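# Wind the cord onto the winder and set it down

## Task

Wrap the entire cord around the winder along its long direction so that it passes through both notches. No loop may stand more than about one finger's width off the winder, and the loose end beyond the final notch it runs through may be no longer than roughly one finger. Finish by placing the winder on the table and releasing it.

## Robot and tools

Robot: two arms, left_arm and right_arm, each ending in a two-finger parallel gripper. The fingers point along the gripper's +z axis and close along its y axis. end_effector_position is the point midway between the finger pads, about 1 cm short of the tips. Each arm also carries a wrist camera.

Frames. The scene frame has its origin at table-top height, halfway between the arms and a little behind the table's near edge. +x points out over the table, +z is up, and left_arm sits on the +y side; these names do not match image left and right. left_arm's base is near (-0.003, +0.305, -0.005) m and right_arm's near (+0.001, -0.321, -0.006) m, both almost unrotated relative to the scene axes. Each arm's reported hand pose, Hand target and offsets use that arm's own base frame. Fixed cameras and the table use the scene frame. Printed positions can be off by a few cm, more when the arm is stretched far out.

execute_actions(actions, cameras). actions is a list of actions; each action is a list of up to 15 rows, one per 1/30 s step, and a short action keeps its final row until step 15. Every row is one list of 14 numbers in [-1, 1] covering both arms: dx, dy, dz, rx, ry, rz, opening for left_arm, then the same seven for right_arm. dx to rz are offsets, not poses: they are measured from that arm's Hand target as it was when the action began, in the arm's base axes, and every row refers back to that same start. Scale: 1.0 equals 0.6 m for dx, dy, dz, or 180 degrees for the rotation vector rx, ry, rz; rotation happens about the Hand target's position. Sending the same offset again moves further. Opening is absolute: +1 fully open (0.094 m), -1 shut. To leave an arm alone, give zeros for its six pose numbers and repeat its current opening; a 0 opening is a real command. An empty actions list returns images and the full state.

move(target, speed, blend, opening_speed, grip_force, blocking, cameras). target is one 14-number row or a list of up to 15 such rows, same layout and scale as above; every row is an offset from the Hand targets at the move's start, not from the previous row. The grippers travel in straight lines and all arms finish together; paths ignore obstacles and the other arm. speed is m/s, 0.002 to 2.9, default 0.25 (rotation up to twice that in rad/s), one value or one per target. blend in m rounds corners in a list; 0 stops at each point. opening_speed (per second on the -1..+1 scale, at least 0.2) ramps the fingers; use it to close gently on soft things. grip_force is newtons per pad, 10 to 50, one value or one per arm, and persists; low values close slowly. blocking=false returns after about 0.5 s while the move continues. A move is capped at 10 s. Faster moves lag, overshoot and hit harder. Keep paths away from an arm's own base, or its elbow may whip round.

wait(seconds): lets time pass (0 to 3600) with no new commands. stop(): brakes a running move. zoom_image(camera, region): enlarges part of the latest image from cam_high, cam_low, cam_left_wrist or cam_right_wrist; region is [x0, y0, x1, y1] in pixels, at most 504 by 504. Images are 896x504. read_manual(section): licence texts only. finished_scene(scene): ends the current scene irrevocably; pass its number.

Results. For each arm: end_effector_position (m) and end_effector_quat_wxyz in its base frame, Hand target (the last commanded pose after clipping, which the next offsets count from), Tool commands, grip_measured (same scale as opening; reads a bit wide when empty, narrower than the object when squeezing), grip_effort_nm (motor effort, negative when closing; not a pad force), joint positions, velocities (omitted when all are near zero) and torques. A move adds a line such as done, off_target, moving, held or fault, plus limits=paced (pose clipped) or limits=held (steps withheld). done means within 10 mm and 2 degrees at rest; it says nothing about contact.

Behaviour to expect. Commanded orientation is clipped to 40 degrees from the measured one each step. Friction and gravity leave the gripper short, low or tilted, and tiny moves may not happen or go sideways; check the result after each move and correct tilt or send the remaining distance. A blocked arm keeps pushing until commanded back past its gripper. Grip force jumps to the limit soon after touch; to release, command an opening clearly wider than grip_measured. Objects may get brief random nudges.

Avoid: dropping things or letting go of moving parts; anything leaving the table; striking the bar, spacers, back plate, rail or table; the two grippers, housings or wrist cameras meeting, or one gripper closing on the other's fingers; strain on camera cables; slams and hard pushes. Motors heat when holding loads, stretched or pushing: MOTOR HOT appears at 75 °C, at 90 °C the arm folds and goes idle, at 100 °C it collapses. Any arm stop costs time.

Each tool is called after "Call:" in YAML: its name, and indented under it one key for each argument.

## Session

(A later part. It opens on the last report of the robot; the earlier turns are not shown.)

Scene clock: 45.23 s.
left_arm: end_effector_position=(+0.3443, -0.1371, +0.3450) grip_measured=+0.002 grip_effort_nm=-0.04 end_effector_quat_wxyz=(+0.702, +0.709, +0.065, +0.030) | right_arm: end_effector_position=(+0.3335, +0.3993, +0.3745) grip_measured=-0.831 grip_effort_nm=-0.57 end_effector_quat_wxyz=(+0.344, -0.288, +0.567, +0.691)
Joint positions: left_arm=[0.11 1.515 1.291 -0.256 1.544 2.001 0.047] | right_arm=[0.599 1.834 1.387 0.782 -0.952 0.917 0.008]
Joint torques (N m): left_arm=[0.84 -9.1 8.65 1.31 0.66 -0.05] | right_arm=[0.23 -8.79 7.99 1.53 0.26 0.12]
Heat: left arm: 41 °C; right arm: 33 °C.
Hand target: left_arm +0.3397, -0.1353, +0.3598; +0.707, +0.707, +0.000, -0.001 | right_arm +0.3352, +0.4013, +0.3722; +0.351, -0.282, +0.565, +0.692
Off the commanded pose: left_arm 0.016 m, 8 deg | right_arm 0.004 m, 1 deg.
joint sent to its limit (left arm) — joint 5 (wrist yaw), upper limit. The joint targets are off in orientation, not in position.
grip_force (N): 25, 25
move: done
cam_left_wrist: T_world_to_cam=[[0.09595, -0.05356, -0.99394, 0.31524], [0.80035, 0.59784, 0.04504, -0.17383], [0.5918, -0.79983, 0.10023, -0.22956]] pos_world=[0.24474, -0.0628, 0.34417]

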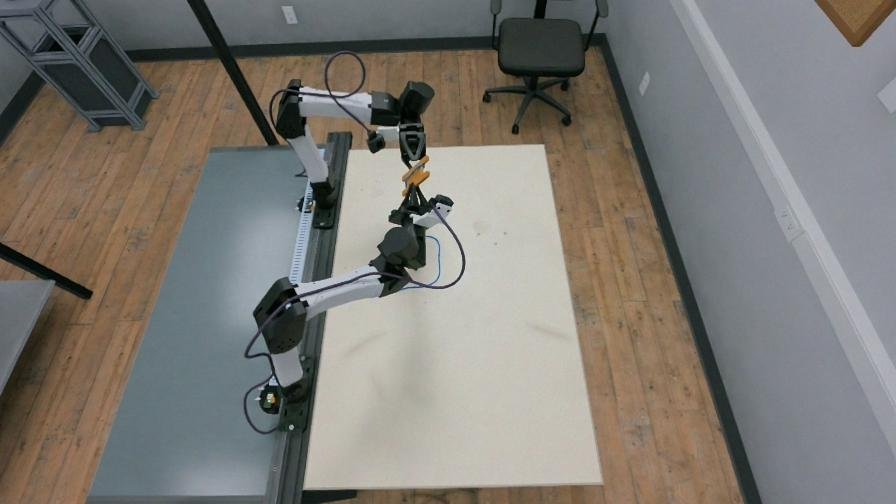

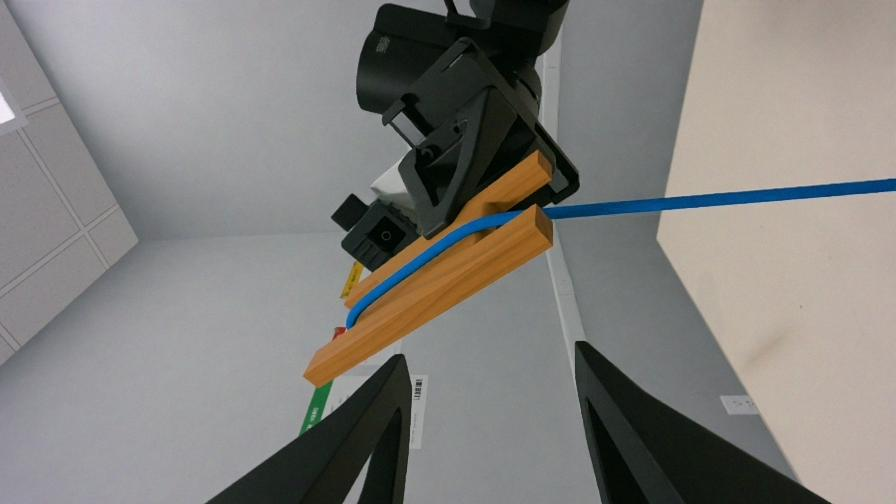

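Call:
move:
  target:
    - [0,0,0,0,0,0,0,0,0,0,0,0.179,0.038,-0.95]
    - [0,0,0,0,0,0,0,0,0,0,-0.059,0.3,0.032,-0.95]
    - [0,-0.04,0,0,0,0,0.1,0,-0.107,0,-0.059,0.3,0.032,-0.95]
  speed: 0.35
  blend: [0.02,0.01,0]
  cameras: ["cam_high","cam_left_wrist","cam_low"]

Call:
zoom_image:
  camera: "cam_high"
  region: [350, 145, 470, 255]

Scene clock: 48.70 s.
left_arm: end_effector_position=(+0.3380, -0.1587, +0.3513) grip_measured=+0.098 grip_effort_nm=0.13 end_effector_quat_wxyz=(+0.703, +0.710, +0.035, +0.014) | right_arm: end_effector_position=(+0.3449, +0.3395, +0.3635) grip_measured=-0.831 grip_effort_nm=-0.57 end_effector_quat_wxyz=(-0.008, +0.020, +0.710, +0.704)
Joint positions: left_arm=[0.046 1.525 1.322 -0.26 1.544 2.005 0.052] | right_arm=[0.451 1.699 1.425 0.252 -1.102 1.591 0.008]
Joint torques (N m): left_arm=[0.13 -6.22 9.28 1.38 0.65 -0.11] | right_arm=[-0.06 -11.25 8.31 1.41 -0.26 -0.02]
Heat: left arm: 41 °C; right arm: 34 °C.
Hand target: left_arm +0.3397, -0.1593, +0.3599; +0.707, +0.707, +0.000, -0.001 | right_arm +0.3351, +0.3371, +0.3721; -0.004, +0.006, +0.707, +0.707
Off the commanded pose: left_arm 0.009 m, 4 deg | right_arm 0.013 m, 2 deg.
joint sent to its limit (left arm) — joint 5 (wrist yaw), upper limit. The joint targets are off in orientation, not in position.
grip_force (N): 25, 25
move: off_target (left_arm, right_arm); target 3's new opening was sent with left_arm's hand 0.009 m and 4 deg from that target
cam_left_wrist: T_world_to_cam=[[0.11236, -0.05856, -0.99194, 0.31394], [0.83599, 0.54518, 0.06251, -0.1826], [0.53712, -0.83627, 0.11021, -0.23456]] pos_world=[0.24337, -0.07822, 0.34868]
Images, in order (width x height): cam_high 896x504, cam_low 896x504, cam_left_wrist 896x504.

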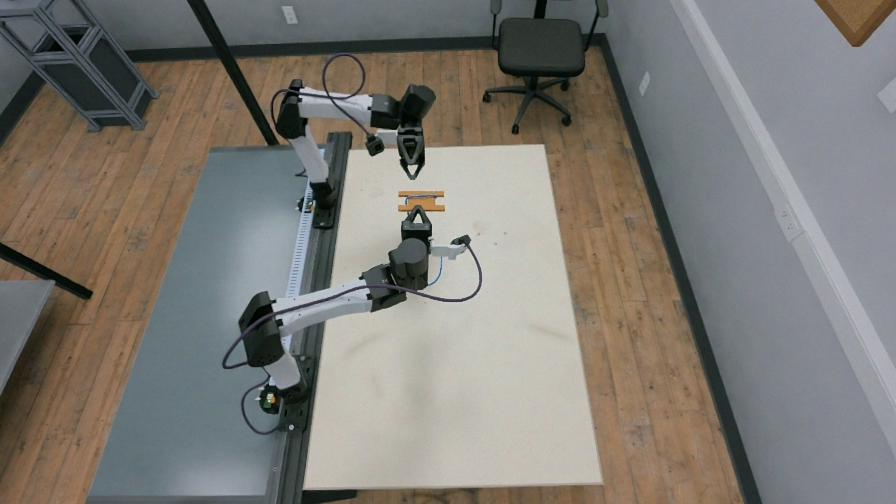

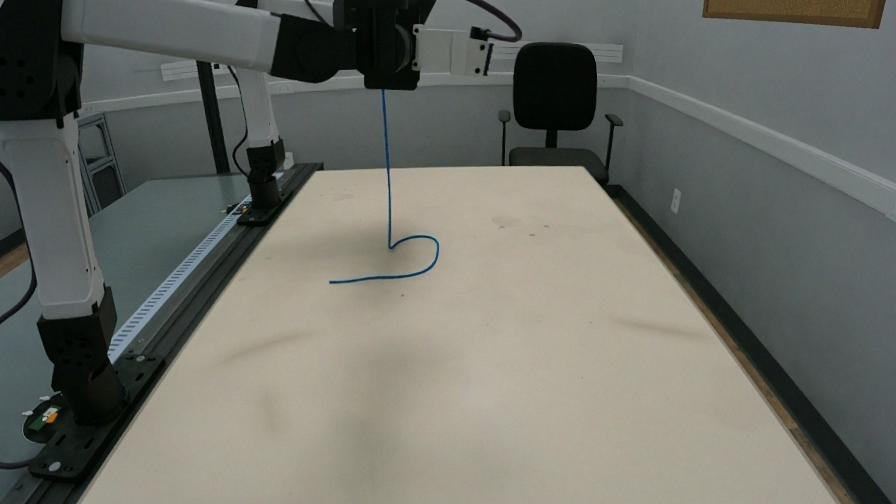

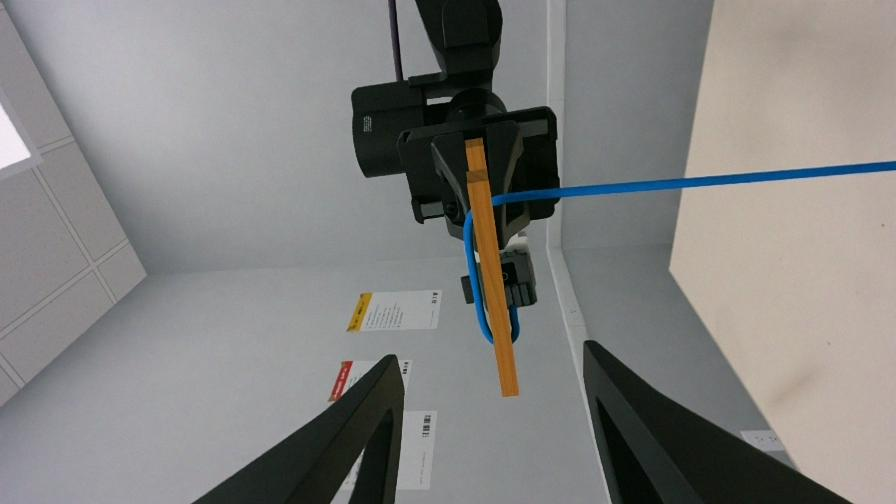

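Scaled by 4.200 from the camera's image (finer frame: 1280x720).

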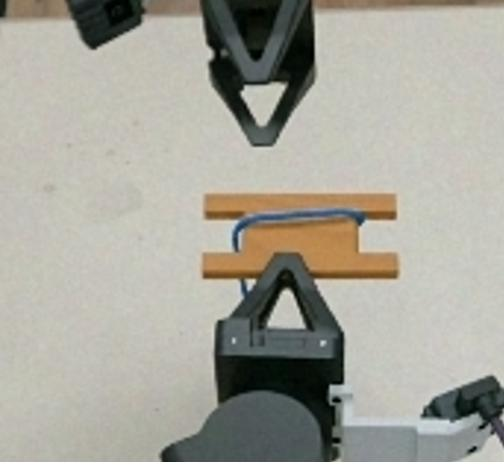

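Call:
move:
  target:
    - [0.034,-0.04,0.017,0,0,0,0.1,0,0,0,0,0,0,-0.95]
    - [0.034,-0.119,0.017,0,0,0,0.1,0,0,0,0,0,0,-0.95]
  speed: 0.25
  blend: [0.01,0]
  cameras: ["cam_high","cam_left_wrist"]

Call:
zoom_image:
  camera: "cam_high"
  region: [350, 145, 470, 255]

Scene clock: 50.90 s.
left_arm: end_effector_position=(+0.3612, -0.2307, +0.3710) grip_measured=+0.099 grip_effort_nm=0.12 end_effector_quat_wxyz=(+0.704, +0.710, +0.000, -0.003) | right_arm: end_effector_position=(+0.3444, +0.3396, +0.3634) grip_measured=-0.831 grip_effort_nm=-0.57 end_effector_quat_wxyz=(-0.009, +0.020, +0.711, +0.703)
Joint positions: left_arm=[-0.155 1.647 1.409 0.179 1.419 1.626 0.052] | right_arm=[0.451 1.699 1.425 0.25 -1.103 1.591 0.008]
Joint torques (N m): left_arm=[0.34 -9.47 5.33 1.7 0.22 -0.22] | right_arm=[-0.12 -11.23 8.31 1.42 -0.25 -0.02]
Heat: left arm: 41 °C; right arm: 35 °C.
Hand target: left_arm +0.3602, -0.2306, +0.3700; +0.707, +0.707, +0.001, -0.001 | right_arm +0.3351, +0.3371, +0.3722; -0.004, +0.006, +0.707, +0.707
Off the commanded pose: left_arm 0.001 m, 1 deg | right_arm 0.013 m, 2 deg.
grip_force (N): 25, 25
move: done
cam_left_wrist: T_world_to_cam=[[0.13246, -0.06975, -0.98873, 0.3156], [0.87218, 0.48213, 0.08284, -0.19925], [0.47091, -0.87332, 0.1247, -0.29945]] pos_world=[0.27299, -0.14344, 0.36588]

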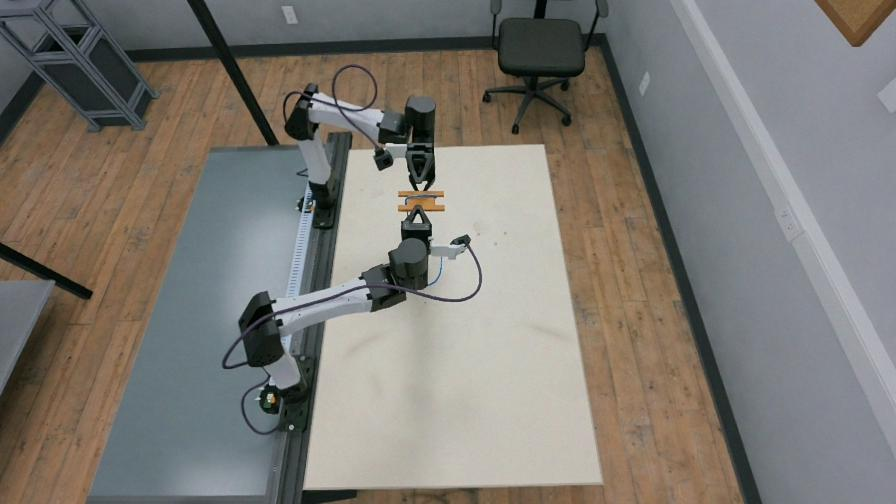

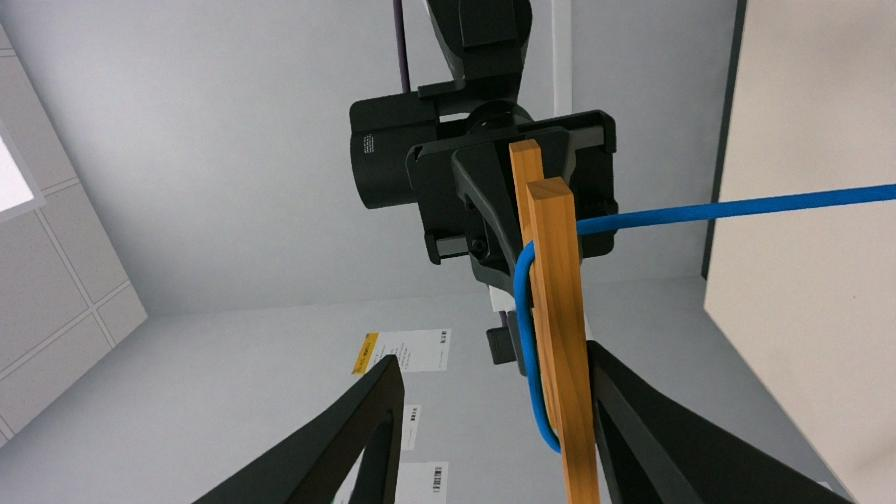

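Scaled by 4.200 from the camera's image (finer frame: 1280x720).

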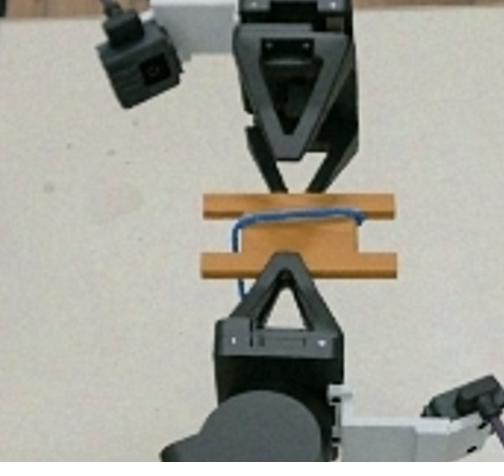

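Call:
move:
  target:
    - [0,0,-0.028,0,0,0,0.1,0,0,0,0,0,0,-0.95]
    - [0,0,-0.028,0,0,0,-0.95,0,0,0,0,0,0,-0.95]
  speed: 0.1
  cameras: ["cam_high","cam_left_wrist"]

Call:
zoom_image:
  camera: "cam_high"
  region: [350, 145, 470, 255]

Scene clock: 55.57 s.
left_arm: end_effector_position=(+0.3611, -0.2306, +0.3554) grip_measured=-0.832 grip_effort_nm=-0.52 end_effector_quat_wxyz=(+0.706, +0.708, +0.005, -0.005) | right_arm: end_effector_position=(+0.3440, +0.3394, +0.3671) grip_measured=-0.831 grip_effort_nm=-0.57 end_effector_quat_wxyz=(+0.002, +0.010, +0.708, +0.707)
Joint positions: left_arm=[-0.155 1.647 1.33 0.299 1.416 1.575 0.008] | right_arm=[0.451 1.696 1.425 0.268 -1.103 1.579 0.008]
Joint torques (N m): left_arm=[0.39 -9.03 5.35 1.69 0.22 -0.07] | right_arm=[-0.13 -10.92 8.29 1.26 -0.24 0.11]
Heat: left arm: 41 °C; right arm: 36 °C.
Hand target: left_arm +0.3602, -0.2306, +0.3532; +0.707, +0.707, +0.000, -0.001 | right_arm +0.3352, +0.3371, +0.3720; -0.004, +0.006, +0.707, +0.707
Off the commanded pose: left_arm 0.002 m, 1 deg | right_arm 0.010 m, 1 deg.
grip_force (N): 25, 25
move: done
cam_left_wrist: T_world_to_cam=[[0.12237, -0.07556, -0.9896, 0.30275], [0.8715, 0.48527, 0.07071, -0.19256], [0.47488, -0.87109, 0.12523, -0.29843]] pos_world=[0.27249, -0.14364, 0.35059]

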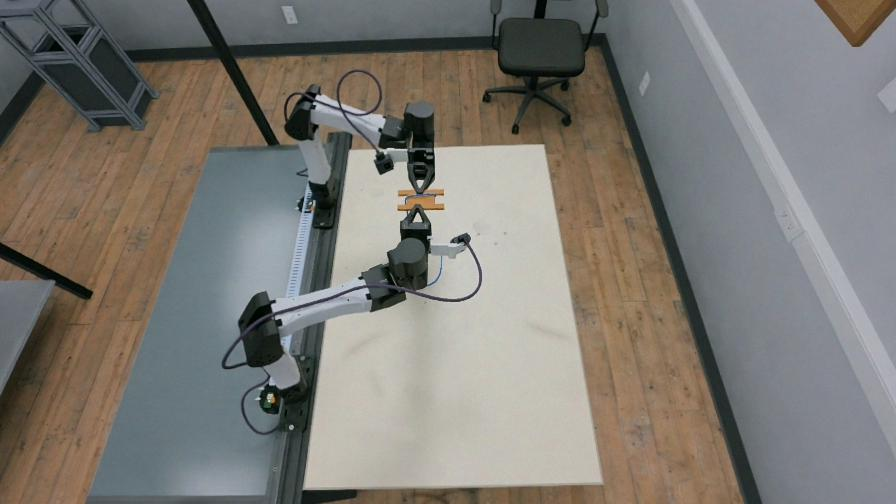

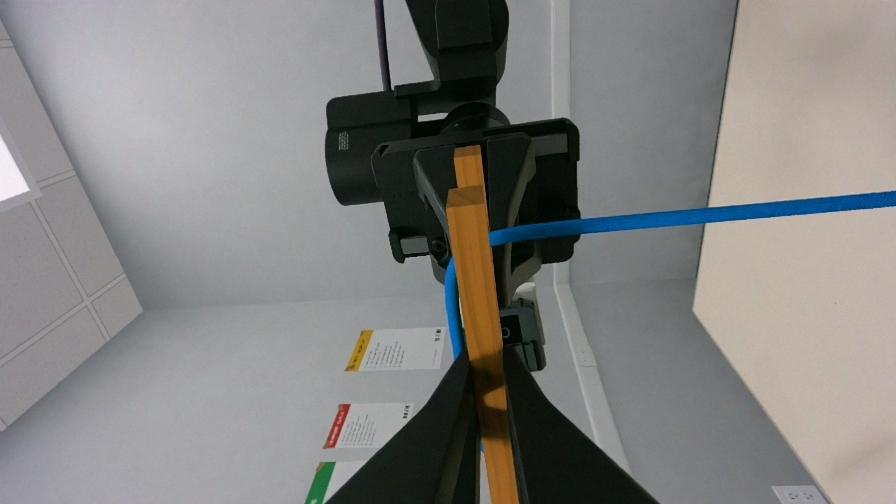

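Scaled by 4.200 from the camera's image (finer frame: 1280x720).

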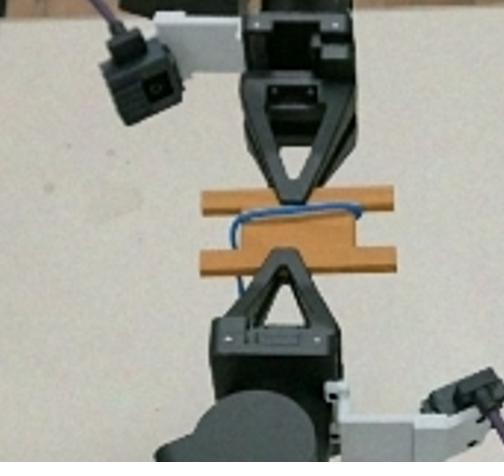

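Call:
move:
  target:
    - [0,0,0,0,0,0,-0.95,0,0,0,0,0,0,-0.3]
    - [0,0,0,0,0,0,-0.95,0,-0.1,0,0,0,0,-0.3]
    - [0,0,0.01,0.0175,0.5,0.0175,-0.95,0,-0.1,0,0,-0.5,0,-0.3]
    - [0,0,0.01,0.0135,0.678,0.0237,-0.95,0,-0.1,0,0,-0.75,0,-0.3]
    - [0,0,0.01,0,0.98,0,-0.95,0,-0.1,0,0,-0.99,0,-0.3]
  speed: 0.4
  blend: [0,0.01,0.05,0.02,0]
  cameras: ["cam_high","cam_right_wrist","cam_low"]

Call:
zoom_image:
  camera: "cam_high"
  region: [350, 145, 470, 255]

Scene clock: 62.83 s.
left_arm: end_effector_position=(+0.3682, -0.2319, +0.3480) grip_measured=-0.834 grip_effort_nm=-0.53 end_effector_quat_wxyz=(+0.005, +0.011, +0.713, -0.701) | right_arm: end_effector_position=(+0.3442, +0.2787, +0.3536) grip_measured=-0.301 grip_effort_nm=0.08 end_effector_quat_wxyz=(+0.702, -0.711, +0.036, +0.028)
Joint positions: left_arm=[-0.155 1.681 1.373 0.198 1.423 -1.44 0.008] | right_arm=[0.297 1.618 1.305 0.271 -1.262 -1.52 0.033]
Joint torques (N m): left_arm=[0.32 -13.34 5.44 1.94 0.19 -0.01] | right_arm=[-0.2 -10.43 11.03 1.11 -0.27 0.17]
Heat: left arm: 41 °C; right arm: 36 °C.
Hand target: left_arm +0.3602, -0.2306, +0.3592; +0.022, +0.021, +0.707, -0.707 | right_arm +0.3351, +0.2771, +0.3720; +0.707, -0.707, +0.015, +0.017
Off the commanded pose: left_arm 0.014 m, 2 deg | right_arm 0.021 m, 3 deg.
grip_force (N): 25, 25
move: off_target (left_arm, right_arm)
cam_right_wrist: T_world_to_cam=[[0.21949, 0.06576, 0.9734, -0.42621], [0.84797, -0.50626, -0.15701, -0.05878], [0.48247, 0.85987, -0.16688, -0.22932]] pos_world=[0.25403, 0.19545, 0.36738]
Images, in order (width x height): cam_high 896x504, cam_low 896x504, cam_right_wrist 896x504.

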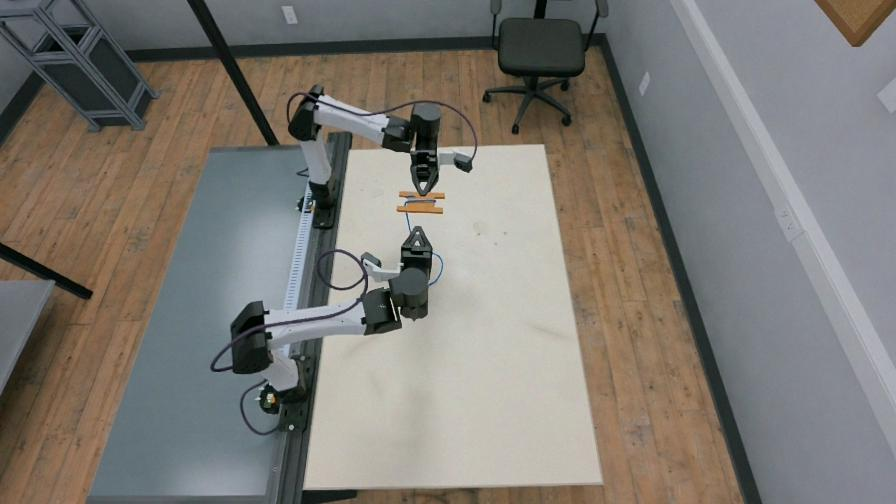

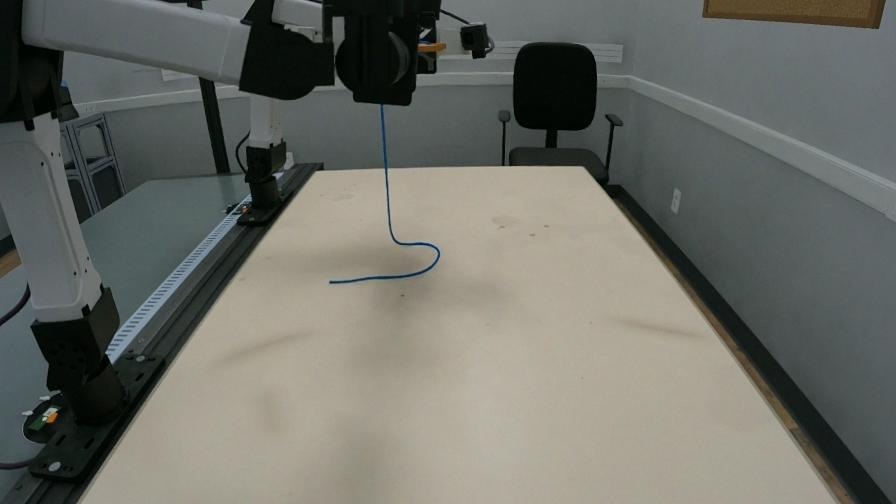

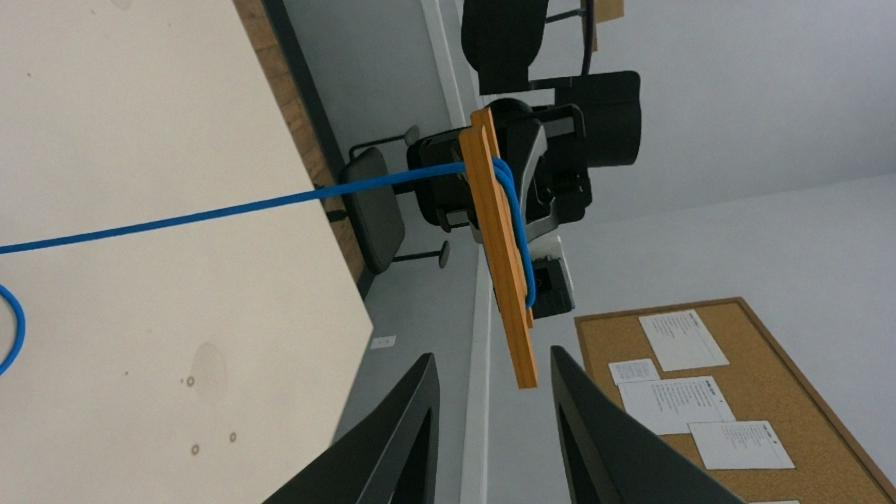

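Scaled by 4.200 from the camera's image (finer frame: 1280x720).

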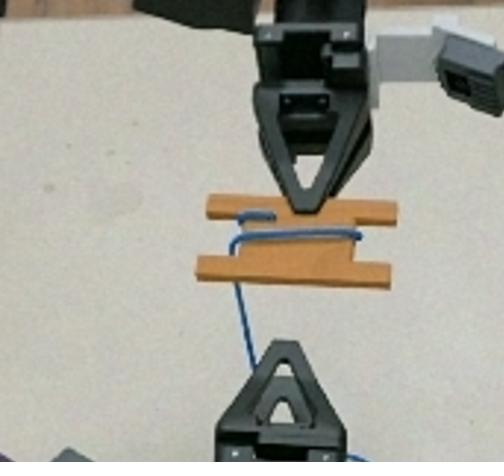

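Call:
move:
  target:
    - [0,0,0,0,0,0,-0.95,0.022,0.05,0.01,0,-0.03,0,-0.2]
    - [0,0,0,0,0,0,-0.95,0.022,0.094,0.01,0,-0.03,0,-0.2]
    - [0,0,0,0,0,0,-0.95,0.022,0.094,0.01,0,-0.03,0,-0.95]
  speed: 0.2
  blend: [0.01,0,0]
  cameras: ["cam_high","cam_right_wrist","cam_low"]

Call:
zoom_image:
  camera: "cam_high"
  region: [350, 145, 470, 255]

Scene clock: 66.77 s.
left_arm: end_effector_position=(+0.3676, -0.2317, +0.3512) grip_measured=-0.834 grip_effort_nm=-0.53 end_effector_quat_wxyz=(+0.008, +0.011, +0.712, -0.702) | right_arm: end_effector_position=(+0.3433, +0.3336, +0.3623) grip_measured=-0.831 grip_effort_nm=-0.56 end_effector_quat_wxyz=(+0.700, -0.714, -0.009, +0.000)
Joint positions: left_arm=[-0.155 1.674 1.373 0.206 1.418 -1.45 0.008] | right_arm=[0.433 1.702 1.438 0.215 -1.151 -1.628 0.008]
Joint torques (N m): left_arm=[0.31 -12.53 5.56 1.8 0.25 0.12] | right_arm=[-0.77 -7.72 13.34 1.36 -0.08 0.3]
Heat: left arm: 42 °C; right arm: 35 °C.
Hand target: left_arm +0.3600, -0.2306, +0.3591; +0.021, +0.022, +0.710, -0.703 (not the last commanded pose) | right_arm +0.3484, +0.3334, +0.3781; +0.707, -0.707, -0.018, -0.017
Off the commanded pose: left_arm 0.011 m, 2 deg | right_arm 0.017 m, 2 deg.
grip_force (N): 25, 25
move: off_target (right_arm); target 3's new opening was sent with right_arm's hand 0.014 m and 2 deg from that target
cam_right_wrist: T_world_to_cam=[[0.11596, 0.07709, 0.99026, -0.41232], [0.87243, -0.48448, -0.06445, -0.07807], [0.47479, 0.8714, -0.12344, -0.29147]] pos_world=[0.25431, 0.24795, 0.36729]
Images, in order (width x height): cam_high 896x504, cam_low 896x504, cam_right_wrist 896x504.

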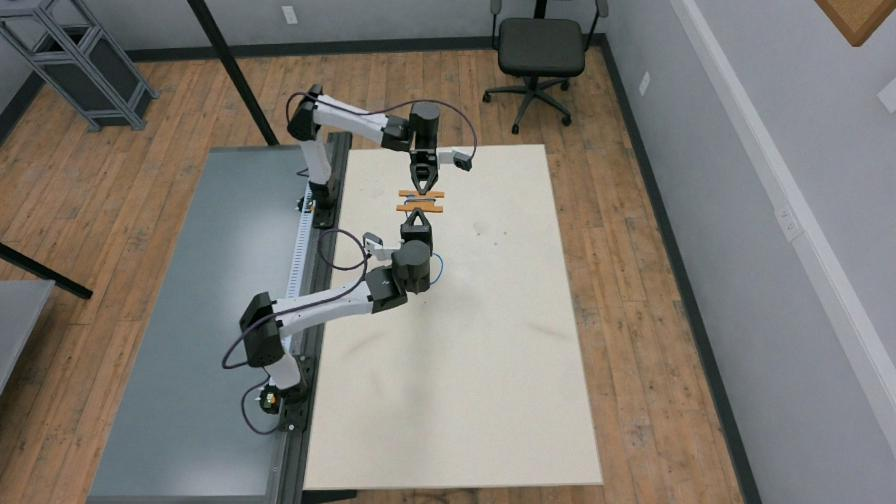

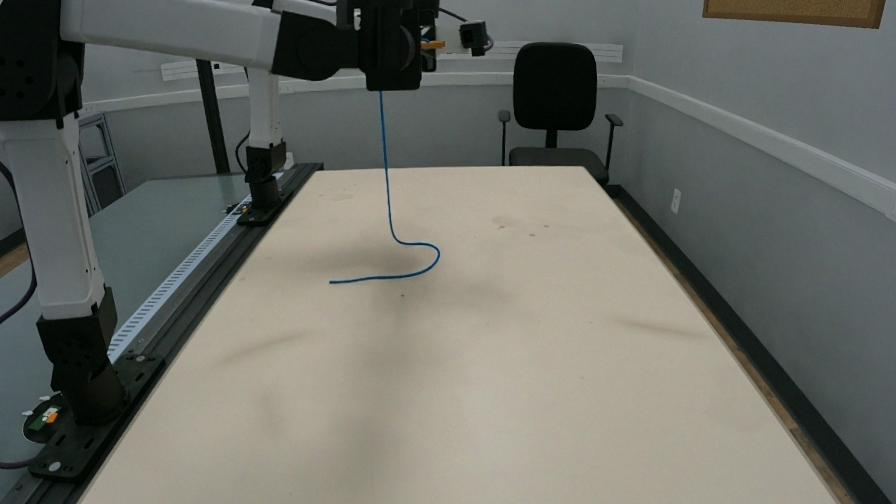

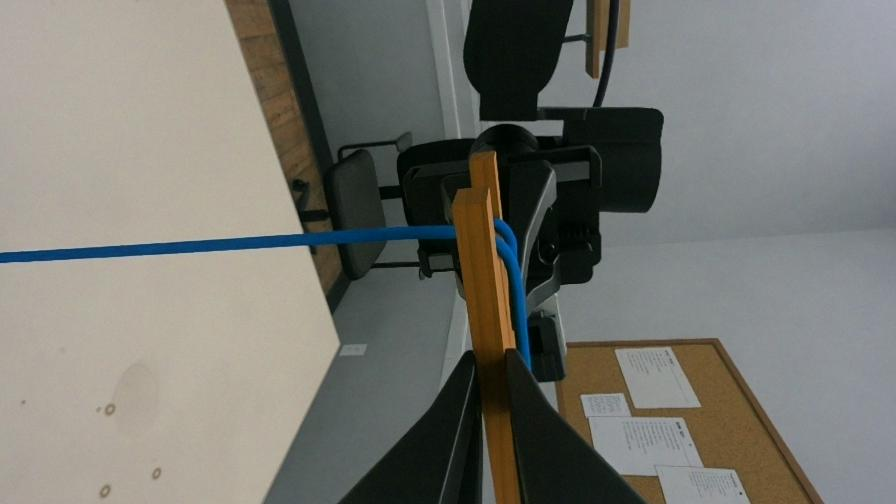

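Scaled by 4.200 from the camera's image (finer frame: 1280x720).

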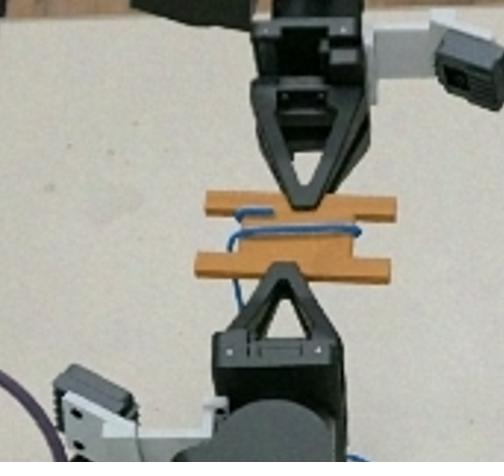

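Call:
move:
  target:
    - [0,0,0,0,0,0,-0.3,0,0,0,0,0,0,-0.95]
    - [0,0.1,0.005,0,0,0,-0.3,0,0,0,0,0,0,-0.95]
    - [0,0.1,0.005,0,-0.5,0,-0.1,0,0.025,0,0.022,0.515,0.022,-0.95]
    - [0,0.1,0.005,0,-0.75,0,-0.1,0,0.025,0,0.017,0.694,0.03,-0.95]
    - [0,0.1,0.005,0,-0.985,0,0.1,0,0.01,0,0,1,0,-0.95]
  speed: 0.4
  blend: [0,0.01,0.03,0.02,0]
  cameras: ["cam_high","cam_left_wrist","cam_low"]

Call:
zoom_image:
  camera: "cam_high"
  region: [350, 145, 470, 255]

Scene clock: 75.23 s.
left_arm: end_effector_position=(+0.3604, -0.1684, +0.3660) grip_measured=+0.098 grip_effort_nm=0.13 end_effector_quat_wxyz=(+0.713, +0.701, +0.014, +0.007) | right_arm: end_effector_position=(+0.3510, +0.3445, +0.3498) grip_measured=-0.833 grip_effort_nm=-0.57 end_effector_quat_wxyz=(+0.000, +0.004, +0.718, +0.696)
Joint positions: left_arm=[0.016 1.75 1.235 1.421 1.549 0.655 0.052] | right_arm=[0.453 1.737 1.444 0.223 -1.111 1.514 0.008]
Joint torques (N m): left_arm=[-0.27 -7.66 5.56 0.82 -0.25 0] | right_arm=[-1.26 -11.03 13.7 1.41 -0.28 0.12]
Heat: left arm: 43 °C; right arm: 35 °C.
Hand target: left_arm +0.3600, -0.1708, +0.3621; +0.711, +0.704, -0.004, +0.005 | right_arm +0.3484, +0.3395, +0.3782; +0.018, -0.017, +0.707, +0.707
Off the commanded pose: left_arm 0.005 m, 2 deg | right_arm 0.029 m, 4 deg.
joint sent to its limit (left arm) — joint 5 (wrist yaw), upper limit. The joint targets still meet the commanded pose.
grip_force (N): 25, 25
move: off_target (right_arm); blend cut to 0 m at target 3
cam_left_wrist: T_world_to_cam=[[0.12933, -0.09142, -0.98738, 0.31216], [0.85628, 0.51245, 0.06471, -0.21061], [0.50007, -0.85384, 0.14455, -0.25848]] pos_world=[0.26923, -0.08423, 0.35921]
Images, in order (width x height): cam_high 896x504, cam_low 896x504, cam_left_wrist 896x504.

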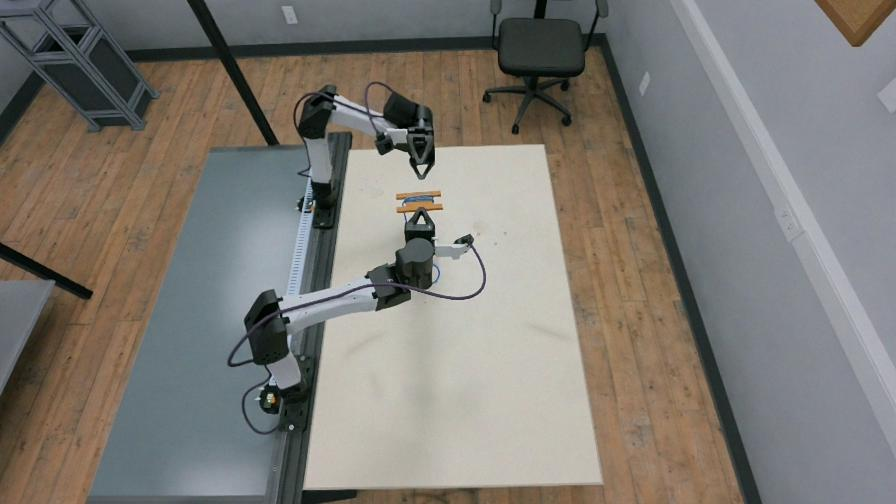

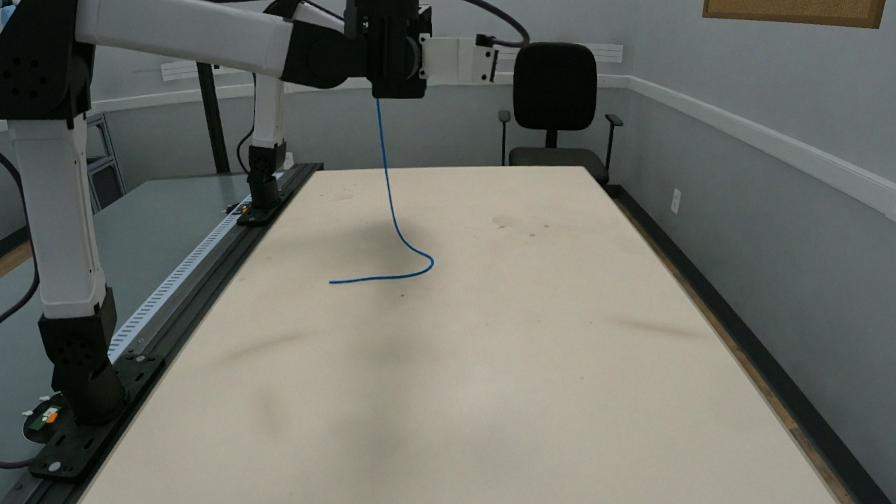

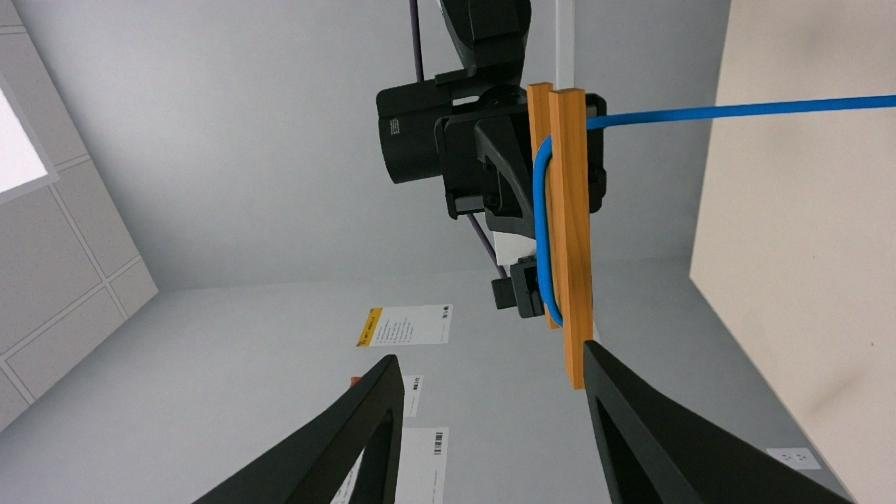

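Scaled by 4.200 from the camera's image (finer frame: 1280x720).

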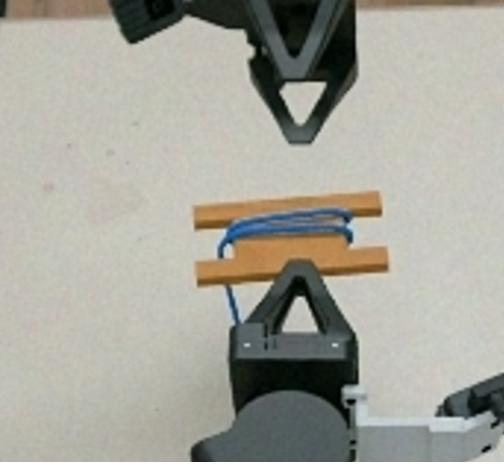

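Call:
move:
  target:
    - [-0.012,-0.03,-0.009,0,0,0.022,0.1,0,0,0,0,0,0,-0.95]
    - [-0.012,-0.081,-0.009,0,0,0.022,0.1,0,0,0,0,0,0,-0.95]
  speed: 0.25
  blend: [0.01,0]
  cameras: ["cam_left_wrist"]

Scene clock: 78.20 s.
left_arm: end_effector_position=(+0.3587, -0.2174, +0.3327) grip_measured=+0.099 grip_effort_nm=0.13 end_effector_quat_wxyz=(+0.708, +0.705, +0.044, +0.007) | right_arm: end_effector_position=(+0.3544, +0.3405, +0.3499) grip_measured=-0.833 grip_effort_nm=-0.57 end_effector_quat_wxyz=(+0.001, +0.008, +0.718, +0.696)
Joint positions: left_arm=[-0.126 1.597 1.174 0.432 1.372 1.508 0.052] | right_arm=[0.442 1.737 1.446 0.219 -1.114 1.515 0.008]
Joint torques (N m): left_arm=[-0.29 -11.54 9.37 1.49 0.11 -0.1] | right_arm=[-0.14 -11.07 13.46 1.44 -0.26 0.11]
Heat: left arm: 43 °C; right arm: 36 °C.
Hand target: left_arm +0.3529, -0.2193, +0.3567; +0.710, +0.703, +0.020, +0.030 | right_arm +0.3484, +0.3395, +0.3781; +0.018, -0.017, +0.707, +0.707
Off the commanded pose: left_arm 0.025 m, 4 deg | right_arm 0.029 m, 4 deg.
grip_force (N): 25, 25
move: off_target (left_arm)
cam_left_wrist: T_world_to_cam=[[0.08943, -0.07386, -0.99325, 0.29502], [0.83565, 0.54818, 0.03448, -0.15669], [0.54193, -0.8331, 0.11075, -0.29397]] pos_world=[0.26387, -0.13722, 0.33099]

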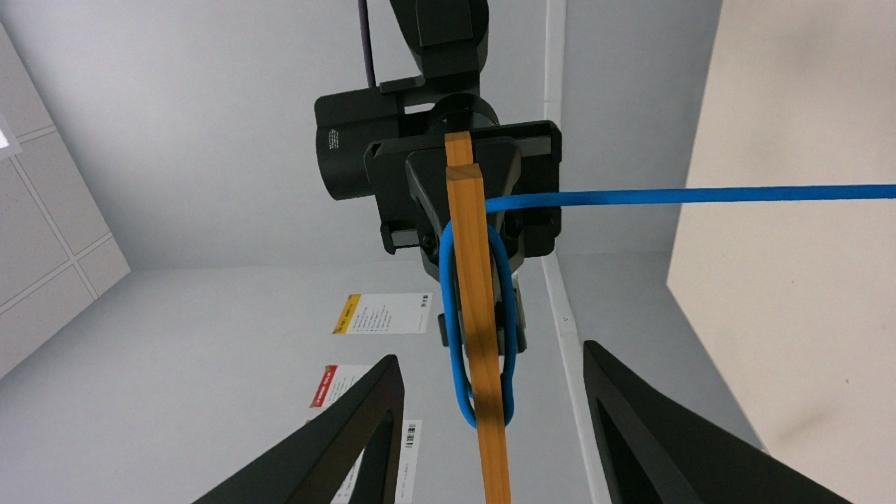

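Call:
move:
  target:
    - [0,0,0.003,0,0,0,-0.95,0,0,0,0,0,0,-0.95]
    - [0,0,0,0,0,0,-0.95,0,0,0,0,0,0,-0.3]
    - [0,0,-0.01,0,0,0,-0.95,0,-0.1,0,0,0,0,-0.3]
    - [0,0,0,-0.014,0.502,-0.013,-0.95,0,-0.1,0,0,-0.5,0,-0.3]
    - [0,0,0,-0.02,0.68,-0.008,-0.95,0,-0.1,0,0,-0.8,0,-0.3]
  speed: 0.4
  blend: [0,0,0.01,0.03,0]
  cameras: ["cam_high","cam_right_wrist"]

Call:
zoom_image:
  camera: "cam_right_wrist"
  region: [250, 50, 700, 400]

Scene clock: 87.63 s.
left_arm: end_effector_position=(+0.3528, -0.2182, +0.3559) grip_measured=-0.838 grip_effort_nm=-0.53 end_effector_quat_wxyz=(+0.341, +0.340, +0.632, -0.607) | right_arm: end_effector_position=(+0.3571, +0.2807, +0.3603) grip_measured=-0.301 grip_effort_nm=0.08 end_effector_quat_wxyz=(+0.670, -0.675, +0.224, +0.214)
Joint positions: left_arm=[-0.126 1.601 1.355 0.041 1.424 -0.363 0.008] | right_arm=[0.292 1.665 1.379 0.249 -1.267 -0.975 0.033]
Joint torques (N m): left_arm=[0.2 -7.72 6.9 1.89 0.46 -0.07] | right_arm=[-0.13 -10.61 11.04 1.14 -0.26 0.09]
Heat: left arm: 43 °C; right arm: 37 °C.
Hand target: left_arm +0.3528, -0.2193, +0.3568; +0.343, +0.347, +0.625, -0.609 | right_arm +0.3483, +0.2795, +0.3781; +0.678, -0.677, +0.201, +0.203
Off the commanded pose: left_arm 0.001 m, 1 deg | right_arm 0.020 m, 3 deg.
grip_force (N): 25, 25
move: off_target (right_arm); target 2's new opening was sent with right_arm's hand 0.029 m and 4 deg from that target
cam_right_wrist: T_world_to_cam=[[0.6889, 0.0557, 0.72271, -0.51016], [0.64265, -0.50813, -0.57342, 0.15621], [0.33529, 0.85948, -0.38585, -0.10457]] pos_world=[0.28613, 0.19766, 0.41792]

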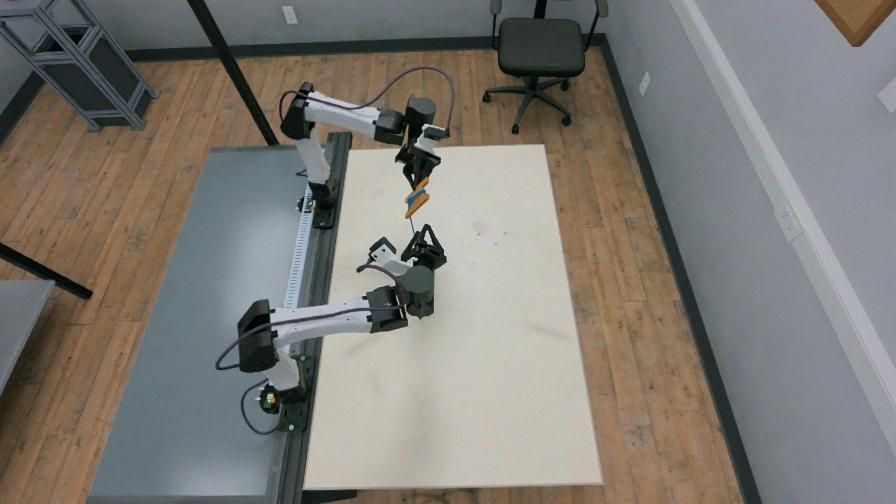

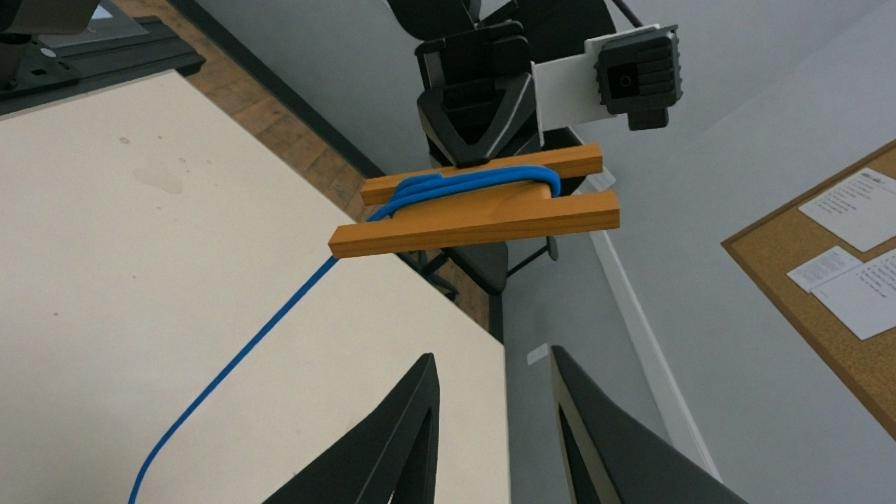

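Scaled by 1.120 from the camera's image (finer frame: 1280x720).

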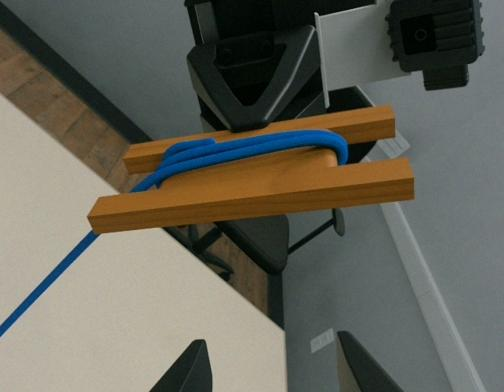

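Call:
move:
  target: [0,0,0,-0.009,0.316,0.008,-0.95,0.01,0,0,0,-0.205,0,-0.2]
  speed: 0.4
  cameras: ["cam_high","cam_right_wrist","cam_low"]

Call:
zoom_image:
  camera: "cam_high"
  region: [350, 145, 470, 255]

Scene clock: 90.73 s.
left_arm: end_effector_position=(+0.3549, -0.2185, +0.3577) grip_measured=-0.838 grip_effort_nm=-0.53 end_effector_quat_wxyz=(+0.013, +0.000, +0.712, -0.702) | right_arm: end_effector_position=(+0.3571, +0.2807, +0.3597) grip_measured=-0.202 grip_effort_nm=0.08 end_effector_quat_wxyz=(+0.703, -0.711, -0.003, -0.011)
Joint positions: left_arm=[-0.126 1.604 1.325 0.177 1.425 -1.452 0.008] | right_arm=[0.292 1.665 1.379 0.245 -1.267 -1.63 0.038]
Joint torques (N m): left_arm=[0.09 -9.28 5.44 1.92 0.27 -0.01] | right_arm=[-0.64 -8.64 13.39 1.1 -0.31 0.18]
Heat: left arm: 43 °C; right arm: 37 °C.
Hand target: left_arm +0.3528, -0.2193, +0.3568; +0.016, +0.002, +0.709, -0.705 | right_arm +0.3543, +0.2795, +0.3781; +0.707, -0.707, -0.024, -0.022
Off the commanded pose: left_arm 0.002 m, 1 deg | right_arm 0.019 m, 3 deg.
grip_force (N): 25, 25
move: off_target (right_arm)
cam_right_wrist: T_world_to_cam=[[0.11066, 0.0667, 0.99162, -0.40306], [0.86078, -0.50518, -0.06208, -0.1068], [0.4968, 0.86043, -0.11332, -0.26071]] pos_world=[0.26605, 0.19725, 0.36351]
Images, in order (width x height): cam_high 896x504, cam_low 896x504, cam_right_wrist 896x504.

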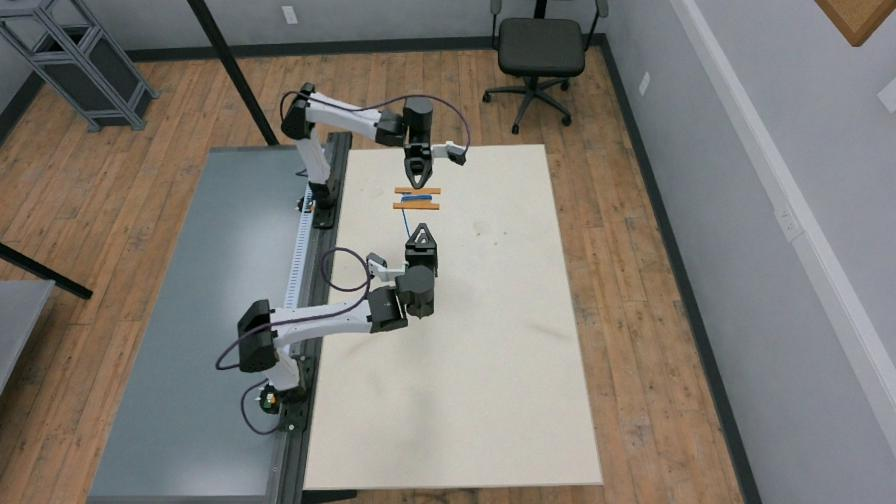

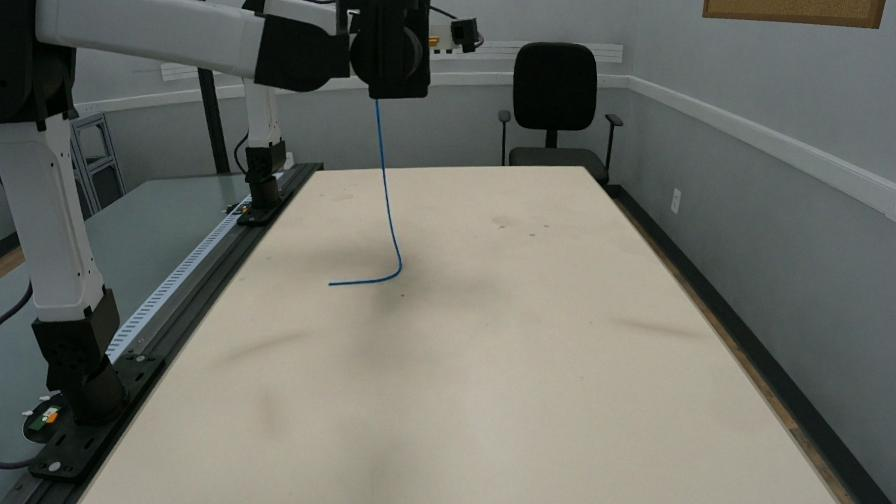

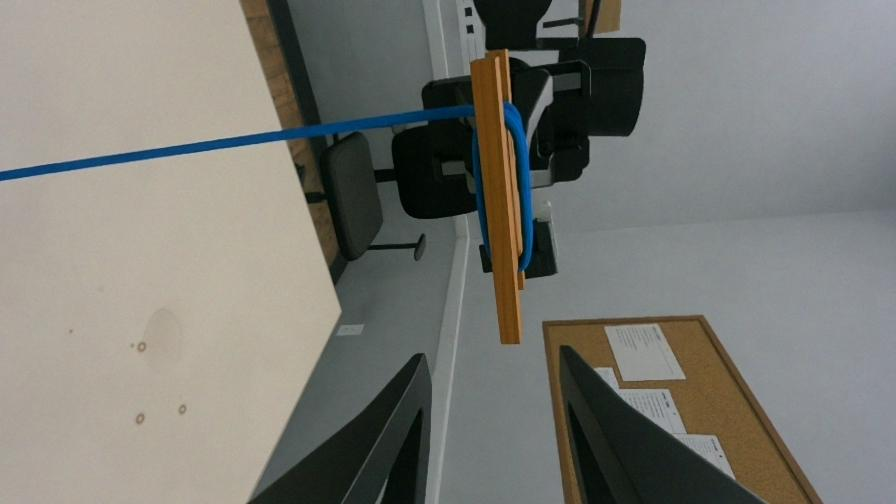

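Scaled by 4.200 from the camera's image (finer frame: 1280x720).

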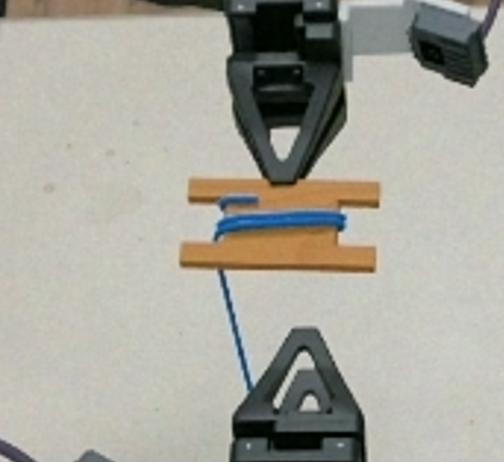

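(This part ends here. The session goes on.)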